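## Task

Lift the piece standing on square A1 off the board and set it down upright on the table. Then carry the piece from A5 over to A1. Squares are named by the labels along the board's edge. When finished, all other squares must hold exactly the same contents as at the start, every piece must be standing upright, and each piece that was moved must sit entirely within its new square.

## Robot and tools

Robot: two xArm7 arms, left_arm and right_arm, each with a parallel two-finger gripper. In the scene frame (origin at table-top height, midway between the two nominal bases; +z up, +x out over the table, left_arm on the +y side) the calibrated bases are left_arm at (+0.057, +0.411, 0) m and right_arm at (+0.056, -0.313, 0) m, with right_arm yawed very slightly (quat_wxyz +1.000, 0, 0, +0.006). Each hand's reported pose, velocities and wrist-camera pose are in that arm's own base frame; fixed cameras and the table use the scene frame. Reported hand positions can be off by a few centimetres, more at long reach.

Gripper: fingers point along the gripper's +z and close along its y axis. end_effector_position is the point between the pads when closed, roughly 2 cm short of the fingertips; closing pushes the tips about 10 mm further along +z, mostly while the pads are still more than 40 mm apart. Pad gap 0.084 m means fully open.

The 16-number row: used by execute_actions and move. One flat list covering both arms: first left_arm's 7 joint numbers then its opening, then right_arm's 7 joint numbers then its opening. Every number lies in [-1, 1]; send all 16 even if one arm stays still. Joint order per arm: elbow, wrist pitch, shoulder, forearm roll, upper arm roll, waist, wrist roll. Joint numbers are offsets, not poses: 1.0 equals 2.036 rad, measured from the arm's Joint targets as they stood when the action (or move) began, never from the previous row. Sending 0 re-commands the current targets. The opening is absolute: +1 fully open, -1 closed. To leave a gripper unchanged, resend its present command (a 0 means half-closed).

Signs and ranges: upper arm roll and forearm roll run opposite to the URDF in everything you send and read. Ranges in URDF sign, base to gripper: waist -6.283..6.283, shoulder -2.059..2.094, upper arm roll -6.283..6.283, elbow -0.192..3.927, forearm roll -6.283..6.283, wrist pitch -1.693..3.142, wrist roll -6.283..6.283 (rad). For the two reversed joints, negate and swap the bounds. An action that would push a joint more than 0.010 rad past its range is refused for both arms; a call whose first action fails this check or is malformed is refused entirely. "joint sent to its limit" means a joint was clamped at its real end.

execute_actions(actions, cameras): actions is a list of actions; each action is a table of up to 15 rows, one per 1/30 s step, the last row held to fill 15 steps. Empty list just returns state and images. Drive limits: joint targets change at most 3.14 rad/s, stay within 0.623 rad of measured angles, and are scaled back if the gripper would land over 70 mm from where it is, so large offsets may need several actions.

move(target, speed, blend, opening_speed, blocking, cameras): target is one 16-number row, or a list of up to 15 rows sharing a 10 s budget; all offsets count from the same starting Joint targets. speed: rad/s for the joint with farthest to travel, 0.01 to 2, default 0.5, single value or one per leg. blend: rad of corner rounding per waypoint (0 stops at each). opening_speed: gripper command rate per second on the -1..+1 scale, at least 0.2. blocking=false returns after about 0.5 s while motion continues. Joints move together, so the hand follows a curve and does not avoid obstacles. The result adds a "move:" line: done, off_target (at rest but a joint more than 0.01 rad away, with the worst joint listed), moving, held (a check withheld a step or clearance stopped it) or fault. Neither done nor off_target tells you about contact.

wait(seconds 0 to 10): lets time pass with commands held. stop(): brakes a running move. zoom_image(camera, region [x0,y0,x1,y1] pixels, at most 504x504): enlarges part of the latest image of cam_low (504x504), cam_left_wrist or cam_right_wrist (896x504). clear_fault(arm): releases a reported torque fault. read_manual(section): licence texts only. finished_scene(scene 1 or 2): ends the scene irreversibly and starts the next.

Result lines: Joint positions, Joint velocities ("within noise" when still), Joint targets (the base for your next offsets), Tool commands, grip_measured, joint torques (positive toward larger position, include arm weight, offset and noisy), end-effector pose. "joint command not followed" means the clearance check between arms altered targets.

Gripping: to hold something, command an opening clearly below grip_measured; lower squeezes harder (about 24 N per pad max). Closing fast can press too hard. Parts you hold may get brief tugs.

Cautions: do not drop pieces or release them while moving; never leave anything off the table; avoid fast impacts, hard presses and any arm-to-arm contact (it can fail the scene). Contact torque at a joint's limit (waist and shoulder 44, upper arm roll, elbow, forearm roll 26.4, wrist pitch and wrist roll 14.8 N m; held weight counts) triggers a torque fault that freezes that arm until clear_fault. To stop pressing on something, command targets back past the measured positions. Holding loads, staying outstretched or straining toward unreachable poses heats motors; MOTOR HOT warns at 65 °C, and at 80 °C the arm locks for 30 to 60 s or more. Time passes while you reason, and a running move keeps going meanwhile.

Each tool is called after "Emit:" as name(argument=value, ...), one argument or row to a line, values as JSON.

## Session

Emit:
execute_actions(
  actions=[],
)

Emit:
zoom_image(
  camera="cam_low",
  region=[140, 230, 340, 330],
)

Scene clock: 0.00 s.
left_arm: end_effector_position=(+0.3726, -0.3797, +0.2955) grip_measured=+1.00 end_effector_quat_wxyz=(-0.035, +0.999, +0.024, +0.030) | right_arm: end_effector_position=(+0.1075, -0.4721, +0.1815) grip_measured=+1.00 end_effector_quat_wxyz=(-0.416, +0.111, +0.902, +0.011)
Joint names: [elbow, wrist pitch, shoulder, forearm roll, upper arm roll, waist, wrist roll]
Joint positions: left_arm=[1.55 1.371 0.194 -0.097 0.016 -0.821 -0.905 0.084] | right_arm=[1.529 1.679 0.502 0.679 -0.152 -1.152 2.548 0.084]
Joint velocities: within noise
Joint torques (N m): no reading
Joint targets: left_arm=[1.550 1.371 0.194 -0.097 0.016 -0.821 -0.905] | right_arm=[1.529 1.679 0.502 0.679 -0.152 -1.152 2.548]
Tool commands: left_gripper/opening=+1.0 right_gripper/opening=+1.0
camera_calibration:
cam_left_wrist: T_world_to_cam=[[0.0540332, -0.996323, -0.0664926, -0.347767], [-0.997138, -0.0503116, -0.0564269, 0.437166], [0.052874, 0.0693513, -0.99619, 0.430976], [0, 0, 0, 1]] pos_world=[0.431919, -0.354382, 0.430878]
cam_right_wrist: T_world_to_cam=[[0.201997, 0.978294, -0.0462287, 0.480774], [0.625918, -0.165255, -0.762179, 0.0620469], [-0.753275, 0.125023, -0.645714, 0.387123], [0, 0, 0, 1]] pos_world=[0.155659, -0.508484, 0.319487]

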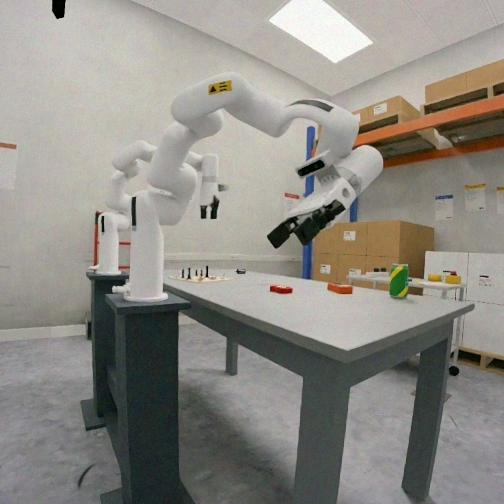

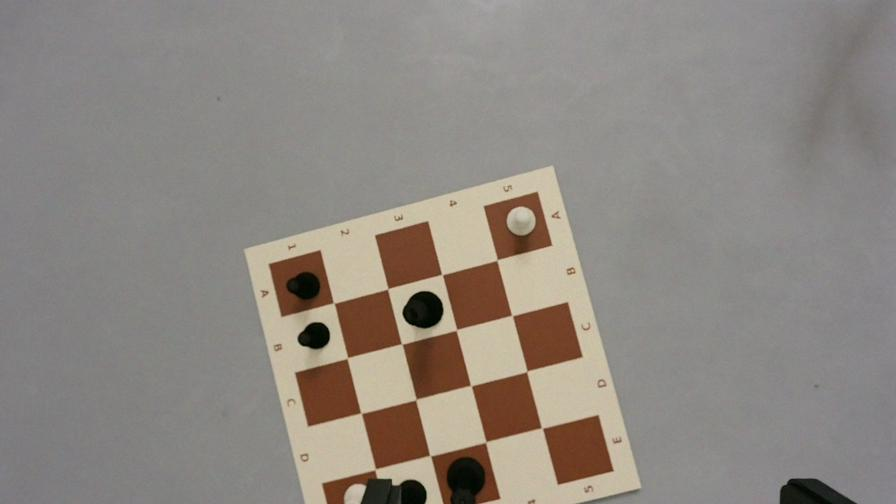

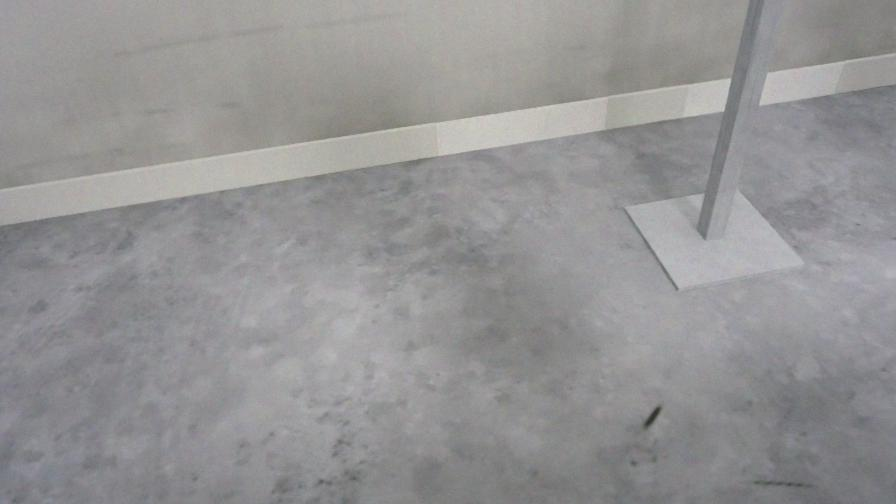

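Scaled by 2.520 from the camera's 504x504 image, which has a finer 720x720 frame.

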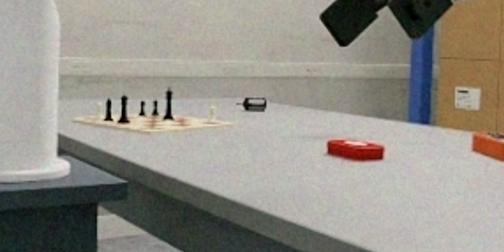

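Emit:
zoom_image(
  camera="cam_left_wrist",
  region=[230, 150, 480, 350],
)

Emit:
zoom_image(
  camera="cam_left_wrist",
  region=[430, 150, 680, 350],
)

Emit:
zoom_image(
  camera="cam_left_wrist",
  region=[260, 330, 660, 504],
)

Scaled by 2.016 from the camera's 896x504 image, which has a finer 1280x720 frame.

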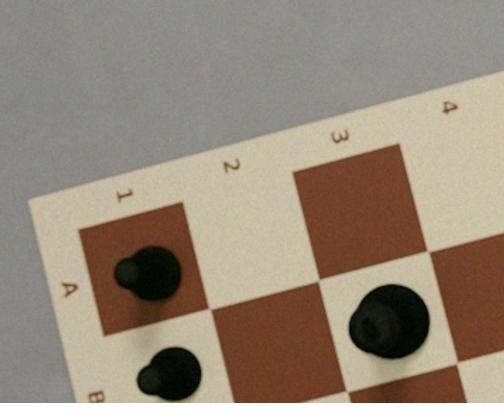

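Scaled by 2.016 from the camera's 896x504 image, which has a finer 1280x720 frame.

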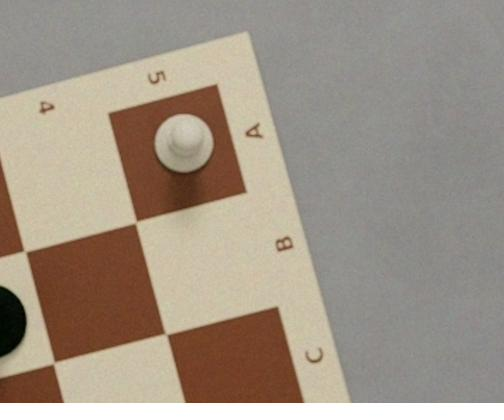

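Scaled by 1.260 from the camera's 896x504 image, which has a finer 1280x720 frame.

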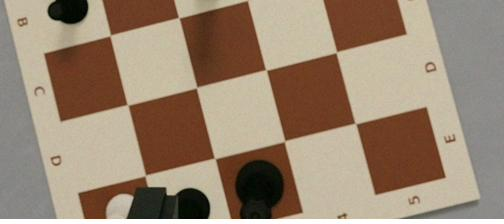

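Emit:
move(
  target=[-0.26666, -0.26655, -0.00748, 0.04764, -0.00786, 0.1641, 0.05398, -0.15, 0, 0, 0, 0, 0, 0, 0, 1],
  speed=0.4,
  opening_speed=0.6,
  cameras=["cam_left_wrist"],
)

Emit:
zoom_image(
  camera="cam_left_wrist",
  region=[400, 324, 720, 504],
)

Scene clock: 10.07 s.
left_arm: end_effector_position=(+0.4280, -0.2268, +0.1201) grip_measured=-0.16 end_effector_quat_wxyz=(+0.000, +0.988, +0.153, +0.000) | right_arm: end_effector_position=(+0.1075, -0.4721, +0.1815) grip_measured=+1.00 end_effector_quat_wxyz=(-0.416, +0.111, +0.902, +0.011)
Joint names: [elbow, wrist pitch, shoulder, forearm roll, upper arm roll, waist, wrist roll]
Joint positions: left_arm=[1.007 0.829 0.179 0 0 -0.487 -0.795 0.037] | right_arm=[1.529 1.679 0.502 0.679 -0.152 -1.152 2.548 0.084]
Joint velocities: within noise
Joint torques (N m): left_arm=[18.54 -1.58 -27.47 0.58 -0.47 2.44 0.55] | right_arm=[11.55 0.28 -20.82 1.42 -0.98 0.26 0.24]
Joint targets: left_arm=[1.007 0.829 0.179 0.000 0.000 -0.487 -0.795] | right_arm=[1.529 1.679 0.502 0.679 -0.152 -1.152 2.548]
move: done
camera_calibration:
cam_left_wrist: T_world_to_cam=[[0.307074, -0.951683, 0.00227816, -0.316598], [-0.951672, -0.307056, 0.00603056, 0.405027], [-0.00503966, -0.00401989, -0.999979, 0.251291], [0, 0, 0, 1]] pos_world=[0.483938, -0.175925, 0.249565]
Images, in order (width x height): cam_left_wrist 896x504.

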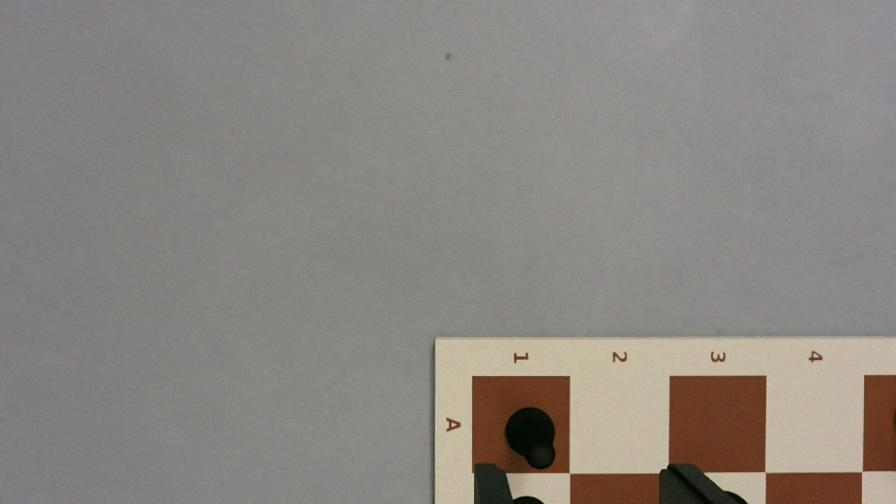

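Scaled by 1.575 from the camera's 896x504 image, which has a finer 1280x720 frame.

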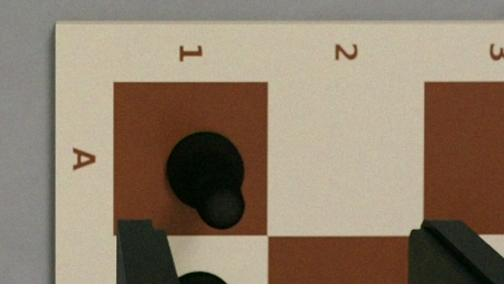

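Emit:
move(
  target=[
    [-0.02185, -0.0788, 0.05646, 0, 0, -0.0013, -0.0013, -0.15, 0, 0, 0, 0, 0, 0, 0, 1],
    [-0.02584, -0.11206, 0.08573, 0, 0, -0.0013, -0.0013, -0.15, 0, 0, 0, 0, 0, 0, 0, 1],
  ],
  speed=[0.25, 0.1],
  blend=0.02,
  cameras=["cam_left_wrist"],
)

Emit:
zoom_image(
  camera="cam_left_wrist",
  region=[440, 384, 720, 504],
)

Scene clock: 14.67 s.
left_arm: end_effector_position=(+0.4274, -0.2280, +0.0338) grip_measured=-0.16 end_effector_quat_wxyz=(+0.000, +0.988, +0.153, +0.000) | right_arm: end_effector_position=(+0.1075, -0.4721, +0.1815) grip_measured=+1.00 end_effector_quat_wxyz=(-0.416, +0.111, +0.902, +0.011)
Joint names: [elbow, wrist pitch, shoulder, forearm roll, upper arm roll, waist, wrist roll]
Joint positions: left_arm=[0.954 0.601 0.353 0 0 -0.49 -0.798 0.037] | right_arm=[1.529 1.679 0.502 0.679 -0.152 -1.152 2.548 0.084]
Joint velocities: within noise
Joint torques (N m): left_arm=[16.2 -1.68 -27.45 0 -0.28 -2.42 -0.2] | right_arm=[11.4 0.29 -20.95 1.42 -1.02 0.28 0.32]
Joint targets: left_arm=[0.954 0.601 0.353 0.000 0.000 -0.490 -0.798] | right_arm=[1.529 1.679 0.502 0.679 -0.152 -1.152 2.548]
move: done
camera_calibration:
cam_left_wrist: T_world_to_cam=[[0.307124, -0.951665, 0.00298006, -0.31734], [-0.95166, -0.307106, 0.00533501, 0.404652], [-0.00416195, -0.00447452, -0.999981, 0.164494], [0, 0, 0, 1]] pos_world=[0.483239, -0.176994, 0.163278]
Images, in order (width x height): cam_left_wrist 896x504.

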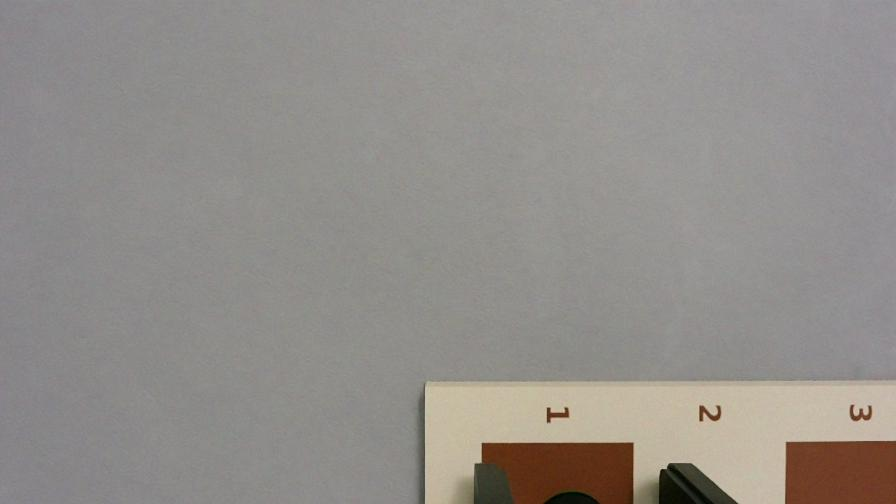

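Scaled by 1.800 from the camera's 896x504 image, which has a finer 1280x720 frame.

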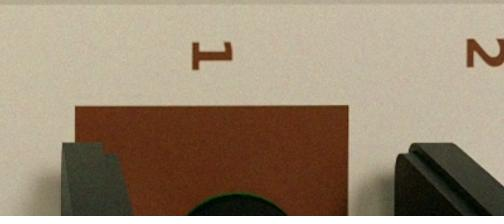

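Emit:
move(
  target=[0, 0, 0, 0, 0, 0, 0, -1, 0, 0, 0, 0, 0, 0, 0, 1],
  speed=0.1,
  opening_speed=0.5,
  cameras=["cam_left_wrist"],
)

Scene clock: 17.37 s.
left_arm: end_effector_position=(+0.4274, -0.2279, +0.0337) grip_measured=-0.78 end_effector_quat_wxyz=(+0.000, +0.988, +0.153, +0.000) | right_arm: end_effector_position=(+0.1075, -0.4721, +0.1815) grip_measured=+1.00 end_effector_quat_wxyz=(-0.416, +0.111, +0.902, +0.011)
Joint names: [elbow, wrist pitch, shoulder, forearm roll, upper arm roll, waist, wrist roll]
Joint positions: left_arm=[0.954 0.601 0.353 0 0 -0.49 -0.798 0.01] | right_arm=[1.529 1.679 0.502 0.679 -0.152 -1.152 2.548 0.084]
Joint velocities: within noise
Joint torques (N m): left_arm=[16.97 -1.32 -28.03 -0.13 -0.26 -2.21 0.04] | right_arm=[11.51 0.32 -20.81 1.52 -1.03 0.28 0.35]
Joint targets: left_arm=[0.954 0.601 0.353 0.000 0.000 -0.490 -0.798] | right_arm=[1.529 1.679 0.502 0.679 -0.152 -1.152 2.548]
move: done
camera_calibration:
cam_left_wrist: T_world_to_cam=[[0.307123, -0.951665, 0.002958, -0.317333], [-0.951661, -0.307105, 0.00535486, 0.404646], [-0.00418762, -0.00445961, -0.999981, 0.164488], [0, 0, 0, 1]] pos_world=[0.483235, -0.176992, 0.163257]
Images, in order (width x height): cam_left_wrist 896x504.

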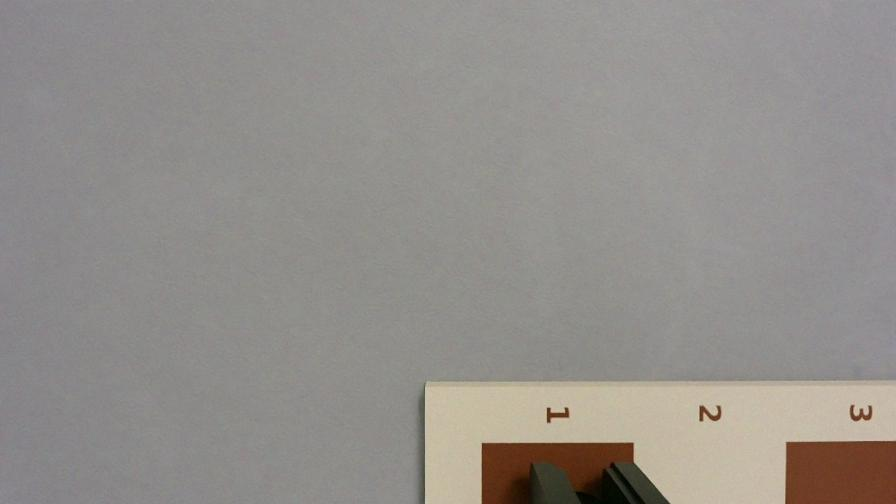

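Emit:
move(
  target=[
    [0.00776, 0.05253, -0.04479, 0, 0, 0, 0, -1, 0, 0, 0, 0, 0, 0, 0, 1],
    [-0.09904, 0.02302, -0.12206, 0, 0, 0.06807, 0.06807, -1, 0, 0, 0, 0, 0, 0, 0, 1],
    [-0.10748, -0.03937, -0.06811, 0, 0, 0.06807, 0.06807, -1, 0, 0, 0, 0, 0, 0, 0, 1],
  ],
  speed=[0.15, 0.25, 0.1],
  blend=0.02,
  cameras=["cam_left_wrist"],
)

Emit:
zoom_image(
  camera="cam_left_wrist",
  region=[480, 404, 720, 504],
)

Scene clock: 24.50 s.
left_arm: end_effector_position=(+0.4014, -0.1472, +0.0322) grip_measured=-0.78 end_effector_quat_wxyz=(+0.000, +0.988, +0.153, +0.000) | right_arm: end_effector_position=(+0.1075, -0.4721, +0.1815) grip_measured=+1.00 end_effector_quat_wxyz=(-0.416, +0.111, +0.902, +0.011)
Joint names: [elbow, wrist pitch, shoulder, forearm roll, upper arm roll, waist, wrist roll]
Joint positions: left_arm=[0.736 0.52 0.214 0 0 -0.351 -0.659 0.01] | right_arm=[1.529 1.679 0.502 0.679 -0.152 -1.152 2.548 0.084]
Joint velocities: within noise
Joint torques (N m): left_arm=[15.16 -1.62 -23.24 -0.18 0.5 2.93 0.11] | right_arm=[11.45 0.28 -20.99 1.55 -1 0.47 0.33]
Joint targets: left_arm=[0.736 0.520 0.214 0.000 0.000 -0.351 -0.659] | right_arm=[1.529 1.679 0.502 0.679 -0.152 -1.152 2.548]
move: done
camera_calibration:
cam_left_wrist: T_world_to_cam=[[0.307109, -0.95167, 0.00289103, -0.23245], [-0.951665, -0.307092, 0.00523158, 0.404742], [-0.00409092, -0.00435796, -0.999982, 0.163219], [0, 0, 0, 1]] pos_world=[0.457234, -0.0962107, 0.16177]
Images, in order (width x height): cam_left_wrist 896x504.

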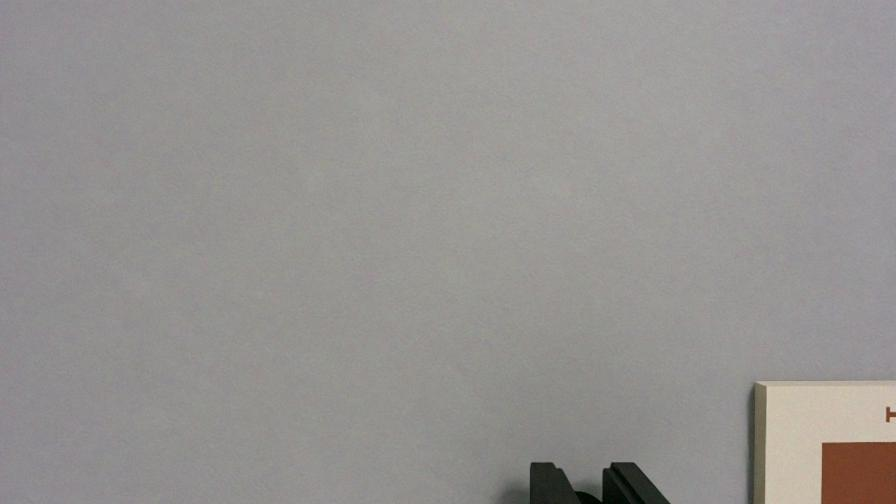

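Scaled by 2.100 from the camera's 896x504 image, which has a finer 1280x720 frame.

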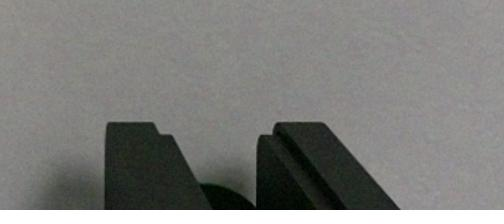

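Emit:
move(
  target=[-0.00017, -0.00355, 0.00338, 0, 0, 0, 0, -1, 0, 0, 0, 0, 0, 0, 0, 1],
  speed=0.06,
  cameras=[],
)

Emit:
move(
  target=[-0.00007, -0.00142, 0.00135, 0, 0, 0, 0, -1, 0, 0, 0, 0, 0, 0, 0, 1],
  speed=0.05,
  cameras=[],
)

Scene clock: 27.37 s.
left_arm: end_effector_position=(+0.4015, -0.1472, +0.0297) grip_measured=-0.78 end_effector_quat_wxyz=(+0.000, +0.988, +0.153, +0.000) | right_arm: end_effector_position=(+0.1075, -0.4721, +0.1815) grip_measured=+1.00 end_effector_quat_wxyz=(-0.416, +0.111, +0.902, +0.011)
Joint names: [elbow, wrist pitch, shoulder, forearm roll, upper arm roll, waist, wrist roll]
Joint positions: left_arm=[0.735 0.513 0.221 0 0 -0.351 -0.659 0.01] | right_arm=[1.529 1.679 0.502 0.679 -0.152 -1.152 2.548 0.084]
Joint velocities: within noise
Joint torques (N m): left_arm=[15.04 -1.61 -23.03 0.01 0.25 2.56 -0.02] | right_arm=[11.44 0.26 -20.96 1.67 -1.02 0.36 0.34]
Joint targets: left_arm=[0.735 0.513 0.221 0.000 0.000 -0.351 -0.659] | right_arm=[1.529 1.679 0.502 0.679 -0.152 -1.152 2.548]
move: done
No camera images: "cameras" was empty.

Scene clock: 28.07 s.
left_arm: end_effector_position=(+0.4015, -0.1472, +0.0287) grip_measured=-0.78 end_effector_quat_wxyz=(+0.000, +0.988, +0.153, +0.000) | right_arm: end_effector_position=(+0.1075, -0.4721, +0.1815) grip_measured=+1.00 end_effector_quat_wxyz=(-0.416, +0.111, +0.902, +0.011)
Joint names: [elbow, wrist pitch, shoulder, forearm roll, upper arm roll, waist, wrist roll]
Joint positions: left_arm=[0.735 0.51 0.224 0 0 -0.351 -0.659 0.01] | right_arm=[1.529 1.679 0.502 0.679 -0.152 -1.152 2.548 0.084]
Joint velocities: within noise
Joint torques (N m): left_arm=[14.83 -1.62 -23.49 -0.11 0.44 2.49 -0.03] | right_arm=[11.47 0.25 -21.07 1.61 -0.99 0.34 0.36]
Joint targets: left_arm=[0.735 0.510 0.224 0.000 0.000 -0.351 -0.659] | right_arm=[1.529 1.679 0.502 0.679 -0.152 -1.152 2.548]
move: done
No camera images: "cameras" was empty.

Emit:
move(
  target=[-0.00006, -0.00114, 0.00108, 0, 0, 0, 0, -1, 0, 0, 0, 0, 0, 0, 0, 1],
  speed=0.05,
  cameras=[],
)

Emit:
move(
  target=[-0.00005, -0.00085, 0.00081, 0, 0, 0, 0, -1, 0, 0, 0, 0, 0, 0, 0, 1],
  speed=0.05,
  cameras=["cam_left_wrist"],
)

Scene clock: 30.50 s.
left_arm: end_effector_position=(+0.4014, -0.1472, +0.0279) grip_measured=-0.78 end_effector_quat_wxyz=(+0.000, +0.988, +0.153, +0.000) | right_arm: end_effector_position=(+0.1075, -0.4721, +0.1815) grip_measured=+1.00 end_effector_quat_wxyz=(-0.416, +0.111, +0.902, +0.011)
Joint names: [elbow, wrist pitch, shoulder, forearm roll, upper arm roll, waist, wrist roll]
Joint positions: left_arm=[0.735 0.508 0.226 0 0 -0.351 -0.659 0.01] | right_arm=[1.529 1.679 0.502 0.679 -0.152 -1.152 2.548 0.084]
Joint velocities: within noise
Joint torques (N m): left_arm=[14.94 -1.55 -23.14 0.07 0.28 2.71 0.12] | right_arm=[11.52 0.32 -21.12 1.65 -1.08 0.43 0.38]
Joint targets: left_arm=[0.735 0.508 0.226 0.000 0.000 -0.351 -0.659] | right_arm=[1.529 1.679 0.502 0.679 -0.152 -1.152 2.548]
move: done
No camera images: "cameras" was empty.

Scene clock: 31.20 s.
left_arm: end_effector_position=(+0.4015, -0.1472, +0.0273) grip_measured=-0.78 end_effector_quat_wxyz=(+0.000, +0.988, +0.153, +0.000) | right_arm: end_effector_position=(+0.1075, -0.4721, +0.1815) grip_measured=+1.00 end_effector_quat_wxyz=(-0.416, +0.111, +0.902, +0.011)
Joint names: [elbow, wrist pitch, shoulder, forearm roll, upper arm roll, waist, wrist roll]
Joint positions: left_arm=[0.735 0.506 0.228 0 0 -0.351 -0.659 0.01] | right_arm=[1.529 1.679 0.502 0.679 -0.152 -1.152 2.548 0.084]
Joint velocities: within noise
Joint torques (N m): left_arm=[14.49 -1.69 -21.22 -0.2 0.15 2.07 -0.15] | right_arm=[11.5 0.31 -21.12 1.6 -1.1 0.31 0.25]
Joint targets: left_arm=[0.735 0.506 0.228 0.000 0.000 -0.351 -0.659] | right_arm=[1.529 1.679 0.502 0.679 -0.152 -1.152 2.548]
move: done
camera_calibration:
cam_left_wrist: T_world_to_cam=[[0.307126, -0.951665, 0.00289699, -0.232447], [-0.95166, -0.307108, 0.00522307, 0.404772], [-0.00408092, -0.00436109, -0.999982, 0.158319], [0, 0, 0, 1]] pos_world=[0.457241, -0.0962123, 0.156875]
Images, in order (width x height): cam_left_wrist 896x504.

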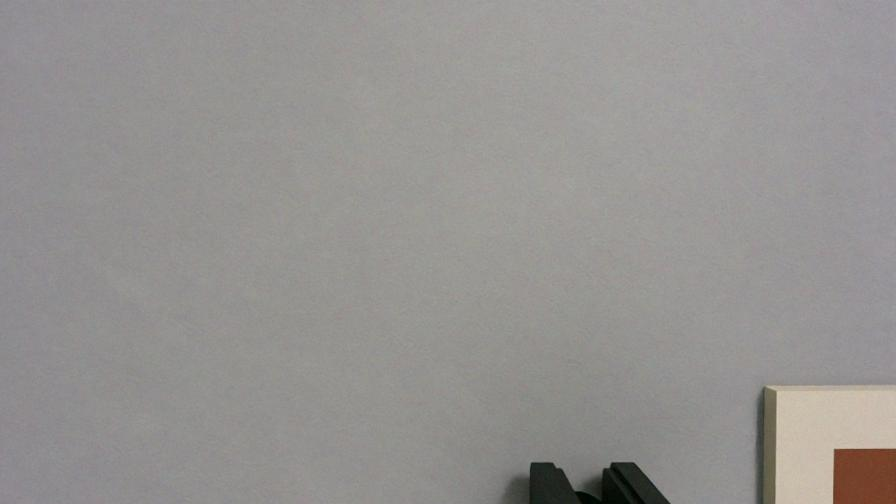

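Emit:
move(
  target=[0, 0, 0, 0, 0, 0, 0, -0.2, 0, 0, 0, 0, 0, 0, 0, 1],
  speed=0.05,
  opening_speed=0.4,
  cameras=["cam_left_wrist"],
)

Emit:
zoom_image(
  camera="cam_left_wrist",
  region=[460, 384, 720, 504],
)

Scene clock: 34.57 s.
left_arm: end_effector_position=(+0.4014, -0.1472, +0.0273) grip_measured=-0.22 end_effector_quat_wxyz=(+0.000, +0.988, +0.153, +0.000) | right_arm: end_effector_position=(+0.1075, -0.4721, +0.1815) grip_measured=+1.00 end_effector_quat_wxyz=(-0.416, +0.111, +0.902, +0.011)
Joint names: [elbow, wrist pitch, shoulder, forearm roll, upper arm roll, waist, wrist roll]
Joint positions: left_arm=[0.735 0.506 0.228 0 0 -0.351 -0.659 0.035] | right_arm=[1.529 1.679 0.502 0.679 -0.152 -1.152 2.548 0.084]
Joint velocities: within noise
Joint torques (N m): left_arm=[16.57 -1.36 -27.1 0.13 -0.15 1.97 0.04] | right_arm=[11.54 0.27 -21.14 1.63 -1.12 0.41 0.33]
Joint targets: left_arm=[0.735 0.506 0.228 0.000 0.000 -0.351 -0.659] | right_arm=[1.529 1.679 0.502 0.679 -0.152 -1.152 2.548]
move: done
camera_calibration:
cam_left_wrist: T_world_to_cam=[[0.307126, -0.951664, 0.00286504, -0.232437], [-0.95166, -0.307109, 0.00526369, 0.404759], [-0.00412939, -0.00434317, -0.999982, 0.158317], [0, 0, 0, 1]] pos_world=[0.457234, -0.0962094, 0.15685]
Images, in order (width x height): cam_left_wrist 896x504.

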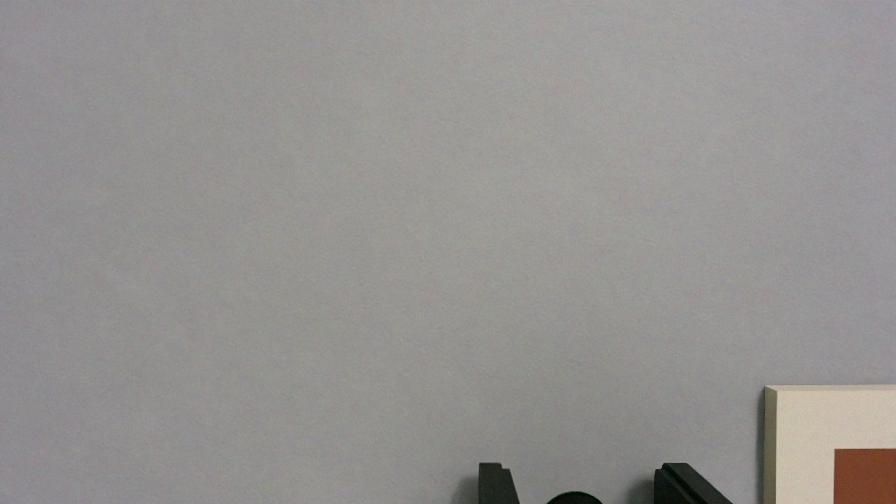

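Scaled by 1.938 from the camera's 896x504 image, which has a finer 1280x720 frame.

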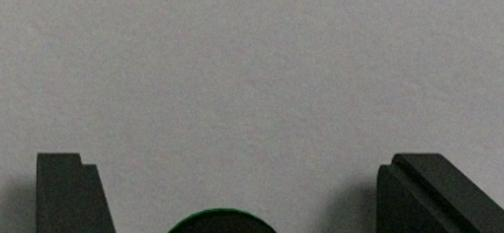

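Emit:
move(
  target=[
    [0.0225, 0.12129, -0.0983, 0, 0, 0, 0, -0.2, 0, 0, 0, 0, 0, 0, 0, 1],
    [0.40145, 0.24491, 0.15703, 0, 0, -0.15034, -0.15034, -0.15, 0, 0, 0, 0, 0, 0, 0, 1],
  ],
  speed=[0.2, 0.4],
  blend=0.04,
  cameras=["cam_left_wrist", "cam_low"],
)

Emit:
zoom_image(
  camera="cam_left_wrist",
  region=[400, 324, 720, 504],
)

Emit:
zoom_image(
  camera="cam_low",
  region=[160, 240, 260, 300],
)

Scene clock: 43.27 s.
left_arm: end_effector_position=(+0.4780, -0.3690, +0.1200) grip_measured=-0.16 end_effector_quat_wxyz=(+0.000, +0.988, +0.153, +0.000) | right_arm: end_effector_position=(+0.1075, -0.4721, +0.1815) grip_measured=+1.00 end_effector_quat_wxyz=(-0.416, +0.111, +0.902, +0.011)
Joint names: [elbow, wrist pitch, shoulder, forearm roll, upper arm roll, waist, wrist roll]
Joint positions: left_arm=[1.552 1.005 0.548 0 0 -0.657 -0.965 0.037] | right_arm=[1.529 1.679 0.502 0.679 -0.152 -1.152 2.548 0.084]
Joint velocities: within noise
Joint torques (N m): left_arm=[21.1 -1.12 -35.53 0.08 -0.34 -2.48 0.02] | right_arm=[11.46 0.23 -21.05 1.7 -1.1 0.39 0.28]
Joint targets: left_arm=[1.552 1.005 0.548 0.000 0.000 -0.657 -0.965] | right_arm=[1.529 1.679 0.502 0.679 -0.152 -1.152 2.548]
move: done
camera_calibration:
cam_left_wrist: T_world_to_cam=[[0.307098, -0.951675, 0.00221147, -0.467287], [-0.951664, -0.30708, 0.00611599, 0.408934], [-0.00514134, -0.00398278, -0.999979, 0.250917], [0, 0, 0, 1]] pos_world=[0.533961, -0.31813, 0.249444]
Images, in order (width x height): cam_low 504x504, cam_left_wrist 896x504.

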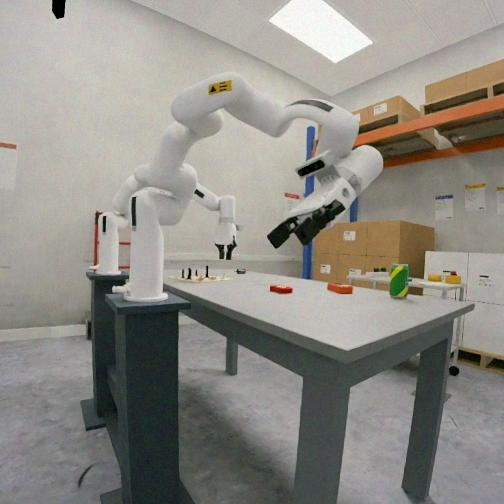

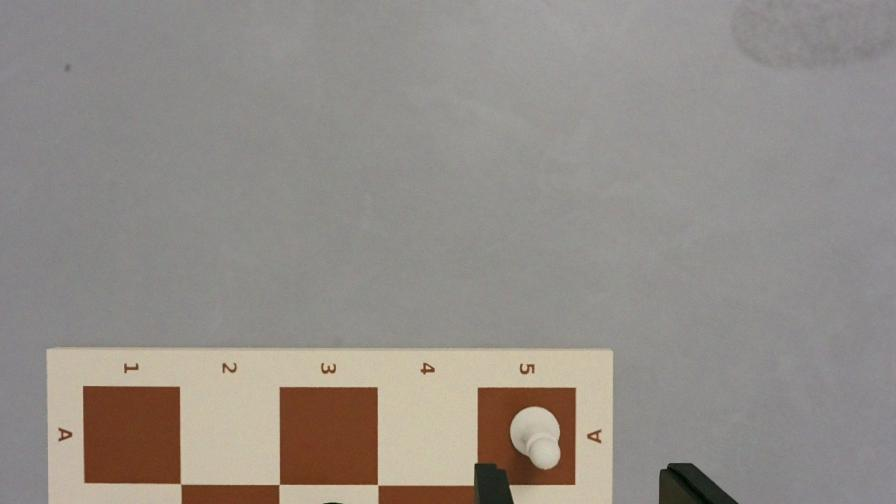

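Scaled by 1.575 from the camera's 896x504 image, which has a finer 1280x720 frame.

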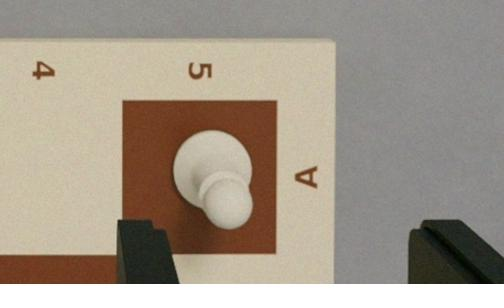

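Scaled by 5.040 from the camera's 504x504 image, which has a finer 720x720 frame.

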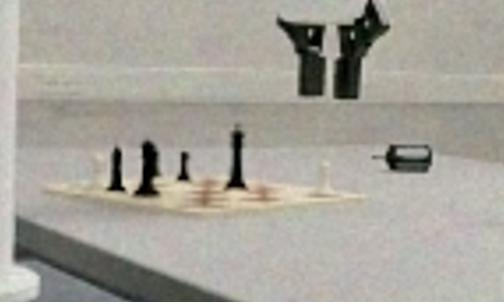

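Emit:
move(
  target=[
    [-0.0187, -0.06302, 0.04432, 0, 0, -0.00178, -0.00178, -0.15, 0, 0, 0, 0, 0, 0, 0, 1],
    [-0.02279, -0.08927, 0.06648, 0, 0, -0.00178, -0.00178, -0.15, 0, 0, 0, 0, 0, 0, 0, 1],
  ],
  speed=[0.2, 0.1],
  blend=0.02,
  cameras=["cam_left_wrist"],
)

Emit:
zoom_image(
  camera="cam_left_wrist",
  region=[440, 384, 720, 504],
)

Scene clock: 47.50 s.
left_arm: end_effector_position=(+0.4778, -0.3716, +0.0335) grip_measured=-0.16 end_effector_quat_wxyz=(+0.000, +0.988, +0.153, +0.000) | right_arm: end_effector_position=(+0.1075, -0.4721, +0.1815) grip_measured=+1.00 end_effector_quat_wxyz=(-0.416, +0.111, +0.902, +0.011)
Joint names: [elbow, wrist pitch, shoulder, forearm roll, upper arm roll, waist, wrist roll]
Joint positions: left_arm=[1.506 0.823 0.683 0 0 -0.661 -0.969 0.037] | right_arm=[1.529 1.679 0.502 0.679 -0.152 -1.152 2.548 0.084]
Joint velocities: within noise
Joint torques (N m): left_arm=[18.42 -1.59 -36.9 0.19 0.07 -2.62 -0.2] | right_arm=[11.51 0.31 -21.08 1.73 -0.94 0.69 0.34]
Joint targets: left_arm=[1.506 0.823 0.683 0.000 0.000 -0.661 -0.969] | right_arm=[1.529 1.679 0.502 0.679 -0.152 -1.152 2.548]
move: done
camera_calibration:
cam_left_wrist: T_world_to_cam=[[0.30712, -0.951668, 0.00224923, -0.469526], [-0.951657, -0.307102, 0.00608443, 0.408455], [-0.00509961, -0.00400914, -0.999979, 0.164438], [0, 0, 0, 1]] pos_world=[0.533749, -0.320737, 0.163006]
Images, in order (width x height): cam_left_wrist 896x504.

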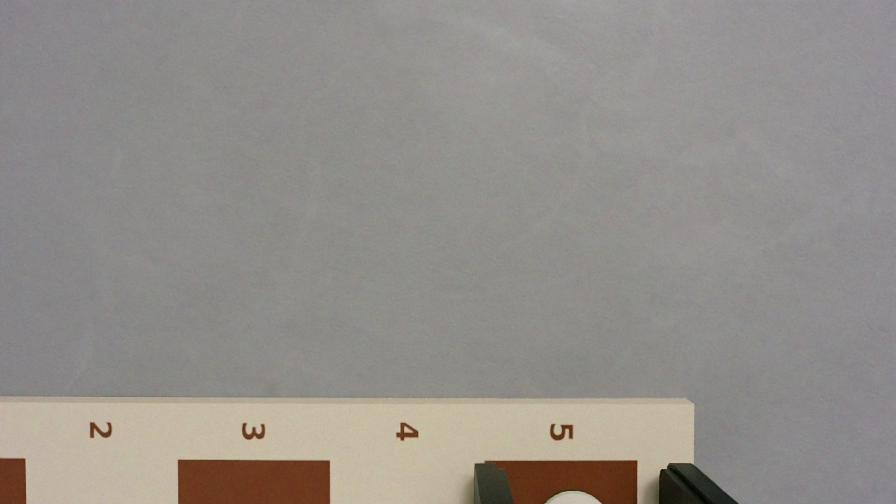

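Scaled by 1.800 from the camera's 896x504 image, which has a finer 1280x720 frame.

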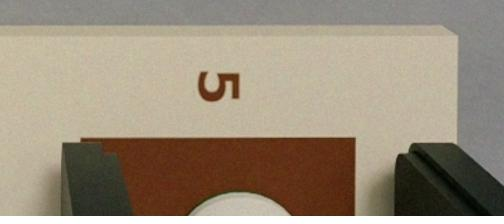

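Emit:
move(
  target=[0, 0, 0, 0, 0, 0, 0, -1, 0, 0, 0, 0, 0, 0, 0, 1],
  speed=0.1,
  opening_speed=0.5,
  cameras=["cam_left_wrist"],
)

Emit:
zoom_image(
  camera="cam_left_wrist",
  region=[440, 384, 720, 504],
)

Scene clock: 50.53 s.
left_arm: end_effector_position=(+0.4778, -0.3716, +0.0335) grip_measured=-0.77 end_effector_quat_wxyz=(+0.000, +0.988, +0.153, +0.000) | right_arm: end_effector_position=(+0.1075, -0.4721, +0.1815) grip_measured=+1.00 end_effector_quat_wxyz=(-0.416, +0.111, +0.902, +0.011)
Joint names: [elbow, wrist pitch, shoulder, forearm roll, upper arm roll, waist, wrist roll]
Joint positions: left_arm=[1.506 0.823 0.683 0 0 -0.661 -0.969 0.01] | right_arm=[1.529 1.679 0.502 0.679 -0.152 -1.152 2.548 0.084]
Joint velocities: within noise
Joint torques (N m): left_arm=[19.19 -1.21 -37.77 0.33 0.42 -2.41 -0.04] | right_arm=[11.54 0.3 -21.13 1.71 -1.08 0.69 0.33]
Joint targets: left_arm=[1.506 0.823 0.683 0.000 0.000 -0.661 -0.969] | right_arm=[1.529 1.679 0.502 0.679 -0.152 -1.152 2.548]
move: done
camera_calibration:
cam_left_wrist: T_world_to_cam=[[0.30712, -0.951668, 0.00221526, -0.469516], [-0.951657, -0.307103, 0.00610772, 0.408448], [-0.00513221, -0.00398398, -0.999979, 0.164432], [0, 0, 0, 1]] pos_world=[0.533744, -0.320733, 0.162974]
Images, in order (width x height): cam_left_wrist 896x504.

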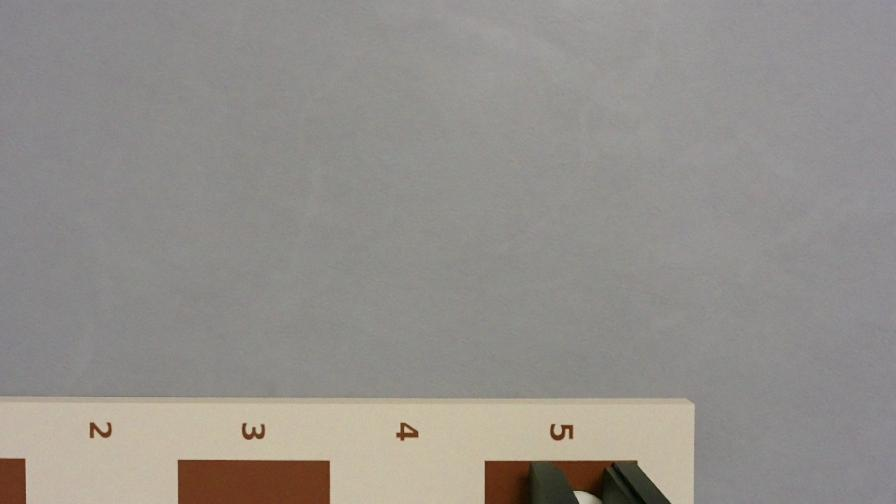

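Scaled by 1.800 from the camera's 896x504 image, which has a finer 1280x720 frame.

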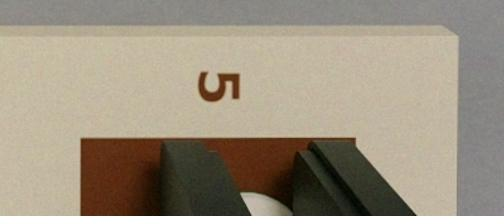

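Emit:
move(
  target=[
    [0.01707, 0.06852, -0.05145, 0, 0, 0, 0, -1, 0, 0, 0, 0, 0, 0, 0, 1],
    [-0.25664, -0.02448, -0.23215, 0, 0, 0.08857, 0.08857, -1, 0, 0, 0, 0, 0, 0, 0, 1],
    [-0.27237, -0.10176, -0.17061, 0, 0, 0.08857, 0.08857, -1, 0, 0, 0, 0, 0, 0, 0, 1],
  ],
  speed=[0.15, 0.35, 0.12],
  blend=0.02,
  cameras=["cam_left_wrist"],
)

Emit:
zoom_image(
  camera="cam_left_wrist",
  region=[440, 384, 720, 504],
)

Scene clock: 58.07 s.
left_arm: end_effector_position=(+0.4283, -0.2234, +0.0400) grip_measured=-0.77 end_effector_quat_wxyz=(+0.000, +0.988, +0.153, +0.000) | right_arm: end_effector_position=(+0.1075, -0.4721, +0.1815) grip_measured=+1.00 end_effector_quat_wxyz=(-0.416, +0.111, +0.902, +0.011)
Joint names: [elbow, wrist pitch, shoulder, forearm roll, upper arm roll, waist, wrist roll]
Joint positions: left_arm=[0.951 0.616 0.336 0 0 -0.481 -0.789 0.01] | right_arm=[1.529 1.679 0.502 0.679 -0.152 -1.152 2.548 0.084]
Joint velocities: within noise
Joint torques (N m): left_arm=[16.53 -1.68 -27.3 0.32 0.57 2.4 0.03] | right_arm=[11.53 0.27 -21.08 1.76 -0.96 0.69 0.33]
Joint targets: left_arm=[0.951 0.616 0.336 0.000 0.000 -0.481 -0.789] | right_arm=[1.529 1.679 0.502 0.679 -0.152 -1.152 2.548]
move: done
camera_calibration:
cam_left_wrist: T_world_to_cam=[[0.307109, -0.951672, 0.00225577, -0.313237], [-0.951661, -0.307091, 0.00603823, 0.406823], [-0.00505369, -0.00400112, -0.999979, 0.171248], [0, 0, 0, 1]] pos_world=[0.484221, -0.172481, 0.169494]
Images, in order (width x height): cam_left_wrist 896x504.

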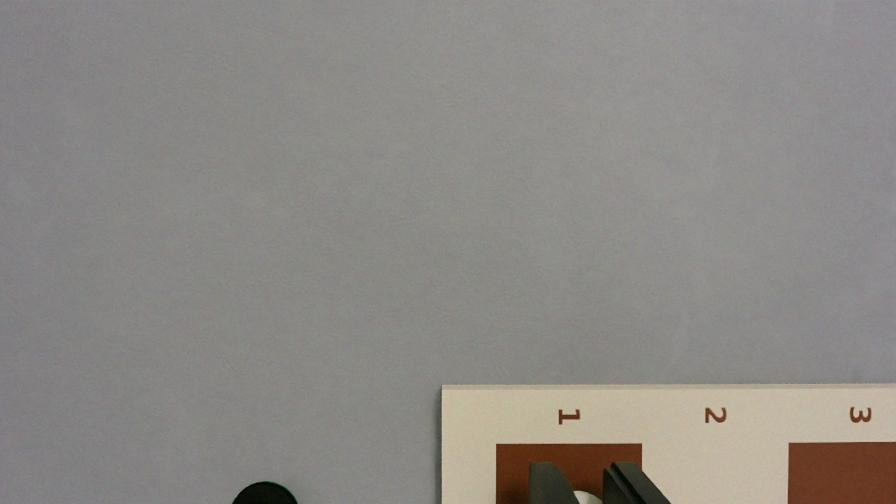

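Scaled by 1.800 from the camera's 896x504 image, which has a finer 1280x720 frame.

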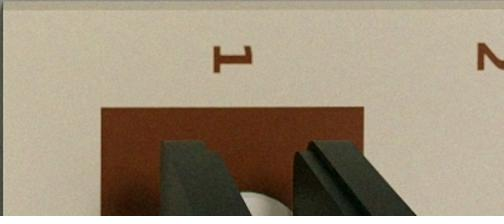

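Emit:
move(
  target=[-0.00053, -0.00623, 0.0057, 0, 0, 0, 0, -1, 0, 0, 0, 0, 0, 0, 0, 1],
  speed=0.06,
  cameras=[],
)

Emit:
move(
  target=[-0.0001, -0.00112, 0.00103, 0, 0, 0, 0, -1, 0, 0, 0, 0, 0, 0, 0, 1],
  speed=0.05,
  cameras=[],
)

Scene clock: 59.90 s.
left_arm: end_effector_position=(+0.4283, -0.2234, +0.0350) grip_measured=-0.77 end_effector_quat_wxyz=(+0.000, +0.988, +0.153, +0.000) | right_arm: end_effector_position=(+0.1075, -0.4721, +0.1815) grip_measured=+1.00 end_effector_quat_wxyz=(-0.416, +0.111, +0.902, +0.011)
Joint names: [elbow, wrist pitch, shoulder, forearm roll, upper arm roll, waist, wrist roll]
Joint positions: left_arm=[0.95 0.603 0.347 0 0 -0.481 -0.789 0.01] | right_arm=[1.529 1.679 0.502 0.679 -0.152 -1.152 2.548 0.084]
Joint velocities: within noise
Joint torques (N m): left_arm=[16.22 -1.64 -27.24 0.39 0.75 2.51 -0.04] | right_arm=[11.51 0.32 -21.08 1.74 -0.98 0.53 0.35]
Joint targets: left_arm=[0.950 0.603 0.347 0.000 0.000 -0.481 -0.789] | right_arm=[1.529 1.679 0.502 0.679 -0.152 -1.152 2.548]
move: done
No camera images: "cameras" was empty.

Scene clock: 60.60 s.
left_arm: end_effector_position=(+0.4283, -0.2234, +0.0341) grip_measured=-0.77 end_effector_quat_wxyz=(+0.000, +0.988, +0.153, +0.000) | right_arm: end_effector_position=(+0.1075, -0.4721, +0.1815) grip_measured=+1.00 end_effector_quat_wxyz=(-0.416, +0.111, +0.902, +0.011)
Joint names: [elbow, wrist pitch, shoulder, forearm roll, upper arm roll, waist, wrist roll]
Joint positions: left_arm=[0.95 0.601 0.349 0 0 -0.481 -0.789 0.01] | right_arm=[1.529 1.679 0.502 0.679 -0.152 -1.152 2.548 0.084]
Joint velocities: within noise
Joint torques (N m): left_arm=[16.34 -1.6 -27.52 0.26 0.54 2.38 0.01] | right_arm=[11.65 0.25 -21.19 1.78 -0.98 0.71 0.35]
Joint targets: left_arm=[0.950 0.601 0.349 0.000 0.000 -0.481 -0.789] | right_arm=[1.529 1.679 0.502 0.679 -0.152 -1.152 2.548]
move: done
No camera images: "cameras" was empty.

Emit:
move(
  target=[-0.00007, -0.00087, 0.0008, 0, 0, 0, 0, -1, 0, 0, 0, 0, 0, 0, 0, 1],
  speed=0.05,
  cameras=[],
)

Emit:
move(
  target=[-0.00006, -0.00075, 0.00068, 0, 0, 0, 0, -1, 0, 0, 0, 0, 0, 0, 0, 1],
  speed=0.05,
  cameras=["cam_left_wrist"],
)

Scene clock: 61.93 s.
left_arm: end_effector_position=(+0.4283, -0.2234, +0.0334) grip_measured=-0.77 end_effector_quat_wxyz=(+0.000, +0.988, +0.153, +0.000) | right_arm: end_effector_position=(+0.1075, -0.4721, +0.1815) grip_measured=+1.00 end_effector_quat_wxyz=(-0.416, +0.111, +0.902, +0.011)
Joint names: [elbow, wrist pitch, shoulder, forearm roll, upper arm roll, waist, wrist roll]
Joint positions: left_arm=[0.95 0.599 0.351 0 0 -0.481 -0.789 0.01] | right_arm=[1.529 1.679 0.502 0.679 -0.152 -1.152 2.548 0.084]
Joint velocities: within noise
Joint torques (N m): left_arm=[16.2 -1.62 -27.37 0.14 0.4 2.54 0.03] | right_arm=[11.56 0.34 -21.08 1.87 -0.92 0.72 0.38]
Joint targets: left_arm=[0.950 0.599 0.351 0.000 0.000 -0.481 -0.789] | right_arm=[1.529 1.679 0.502 0.679 -0.152 -1.152 2.548]
move: done
No camera images: "cameras" was empty.

Scene clock: 62.63 s.
left_arm: end_effector_position=(+0.4283, -0.2234, +0.0328) grip_measured=-0.77 end_effector_quat_wxyz=(+0.000, +0.988, +0.153, +0.000) | right_arm: end_effector_position=(+0.1075, -0.4721, +0.1815) grip_measured=+1.00 end_effector_quat_wxyz=(-0.416, +0.111, +0.902, +0.011)
Joint names: [elbow, wrist pitch, shoulder, forearm roll, upper arm roll, waist, wrist roll]
Joint positions: left_arm=[0.95 0.598 0.352 0 0 -0.481 -0.789 0.01] | right_arm=[1.529 1.679 0.502 0.679 -0.152 -1.152 2.548 0.084]
Joint velocities: within noise
Joint torques (N m): left_arm=[15.51 -1.78 -24.87 0.44 0.43 2.15 -0.04] | right_arm=[11.52 0.25 -20.93 1.79 -1 0.63 0.33]
Joint targets: left_arm=[0.950 0.598 0.352 0.000 0.000 -0.481 -0.789] | right_arm=[1.529 1.679 0.502 0.679 -0.152 -1.152 2.548]
move: done
camera_calibration:
cam_left_wrist: T_world_to_cam=[[0.307124, -0.951667, 0.0022598, -0.313214], [-0.951656, -0.307106, 0.00603347, 0.406851], [-0.00504786, -0.00400357, -0.999979, 0.164044], [0, 0, 0, 1]] pos_world=[0.484205, -0.172472, 0.162293]
Images, in order (width x height): cam_left_wrist 896x504.

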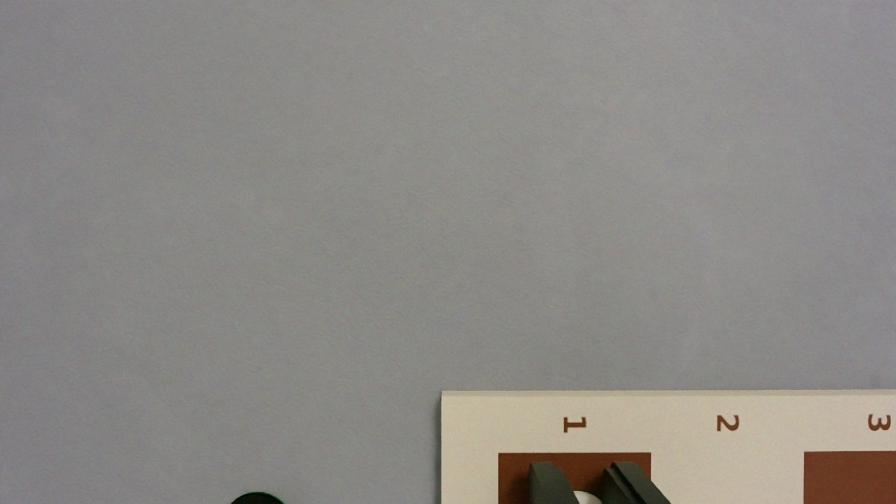

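Emit:
move(
  target=[0, 0, 0, 0, 0, 0, 0, -0.2, 0, 0, 0, 0, 0, 0, 0, 1],
  speed=0.05,
  opening_speed=0.4,
  cameras=["cam_left_wrist"],
)

Emit:
zoom_image(
  camera="cam_left_wrist",
  region=[440, 384, 720, 504],
)

Scene clock: 65.50 s.
left_arm: end_effector_position=(+0.4283, -0.2234, +0.0328) grip_measured=-0.22 end_effector_quat_wxyz=(+0.000, +0.988, +0.153, +0.000) | right_arm: end_effector_position=(+0.1075, -0.4721, +0.1815) grip_measured=+1.00 end_effector_quat_wxyz=(-0.416, +0.111, +0.902, +0.011)
Joint names: [elbow, wrist pitch, shoulder, forearm roll, upper arm roll, waist, wrist roll]
Joint positions: left_arm=[0.95 0.598 0.352 0 0 -0.481 -0.789 0.035] | right_arm=[1.529 1.679 0.502 0.679 -0.152 -1.152 2.548 0.084]
Joint velocities: within noise
Joint torques (N m): left_arm=[17.45 -1.16 -31.54 0.52 0.12 1.89 -0.02] | right_arm=[11.62 0.26 -20.97 1.9 -1.03 0.85 0.35]
Joint targets: left_arm=[0.950 0.598 0.352 0.000 0.000 -0.481 -0.789] | right_arm=[1.529 1.679 0.502 0.679 -0.152 -1.152 2.548]
move: done
camera_calibration:
cam_left_wrist: T_world_to_cam=[[0.307124, -0.951667, 0.0022366, -0.313206], [-0.951656, -0.307106, 0.00605626, 0.406843], [-0.00507667, -0.0039885, -0.999979, 0.164035], [0, 0, 0, 1]] pos_world=[0.484201, -0.17247, 0.162268]
Images, in order (width x height): cam_left_wrist 896x504.

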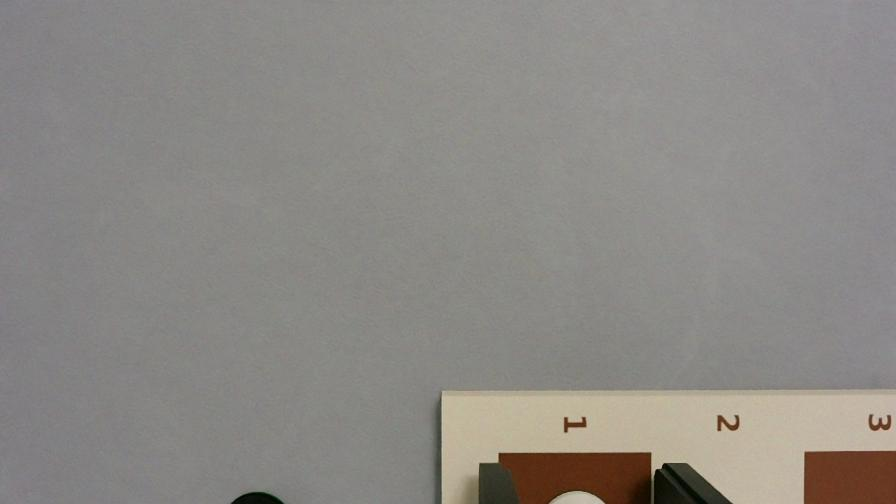

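Scaled by 1.800 from the camera's 896x504 image, which has a finer 1280x720 frame.

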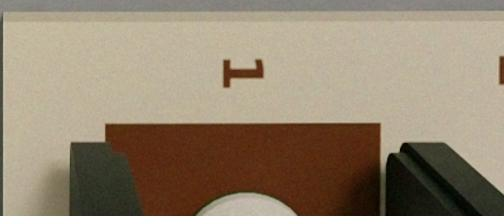

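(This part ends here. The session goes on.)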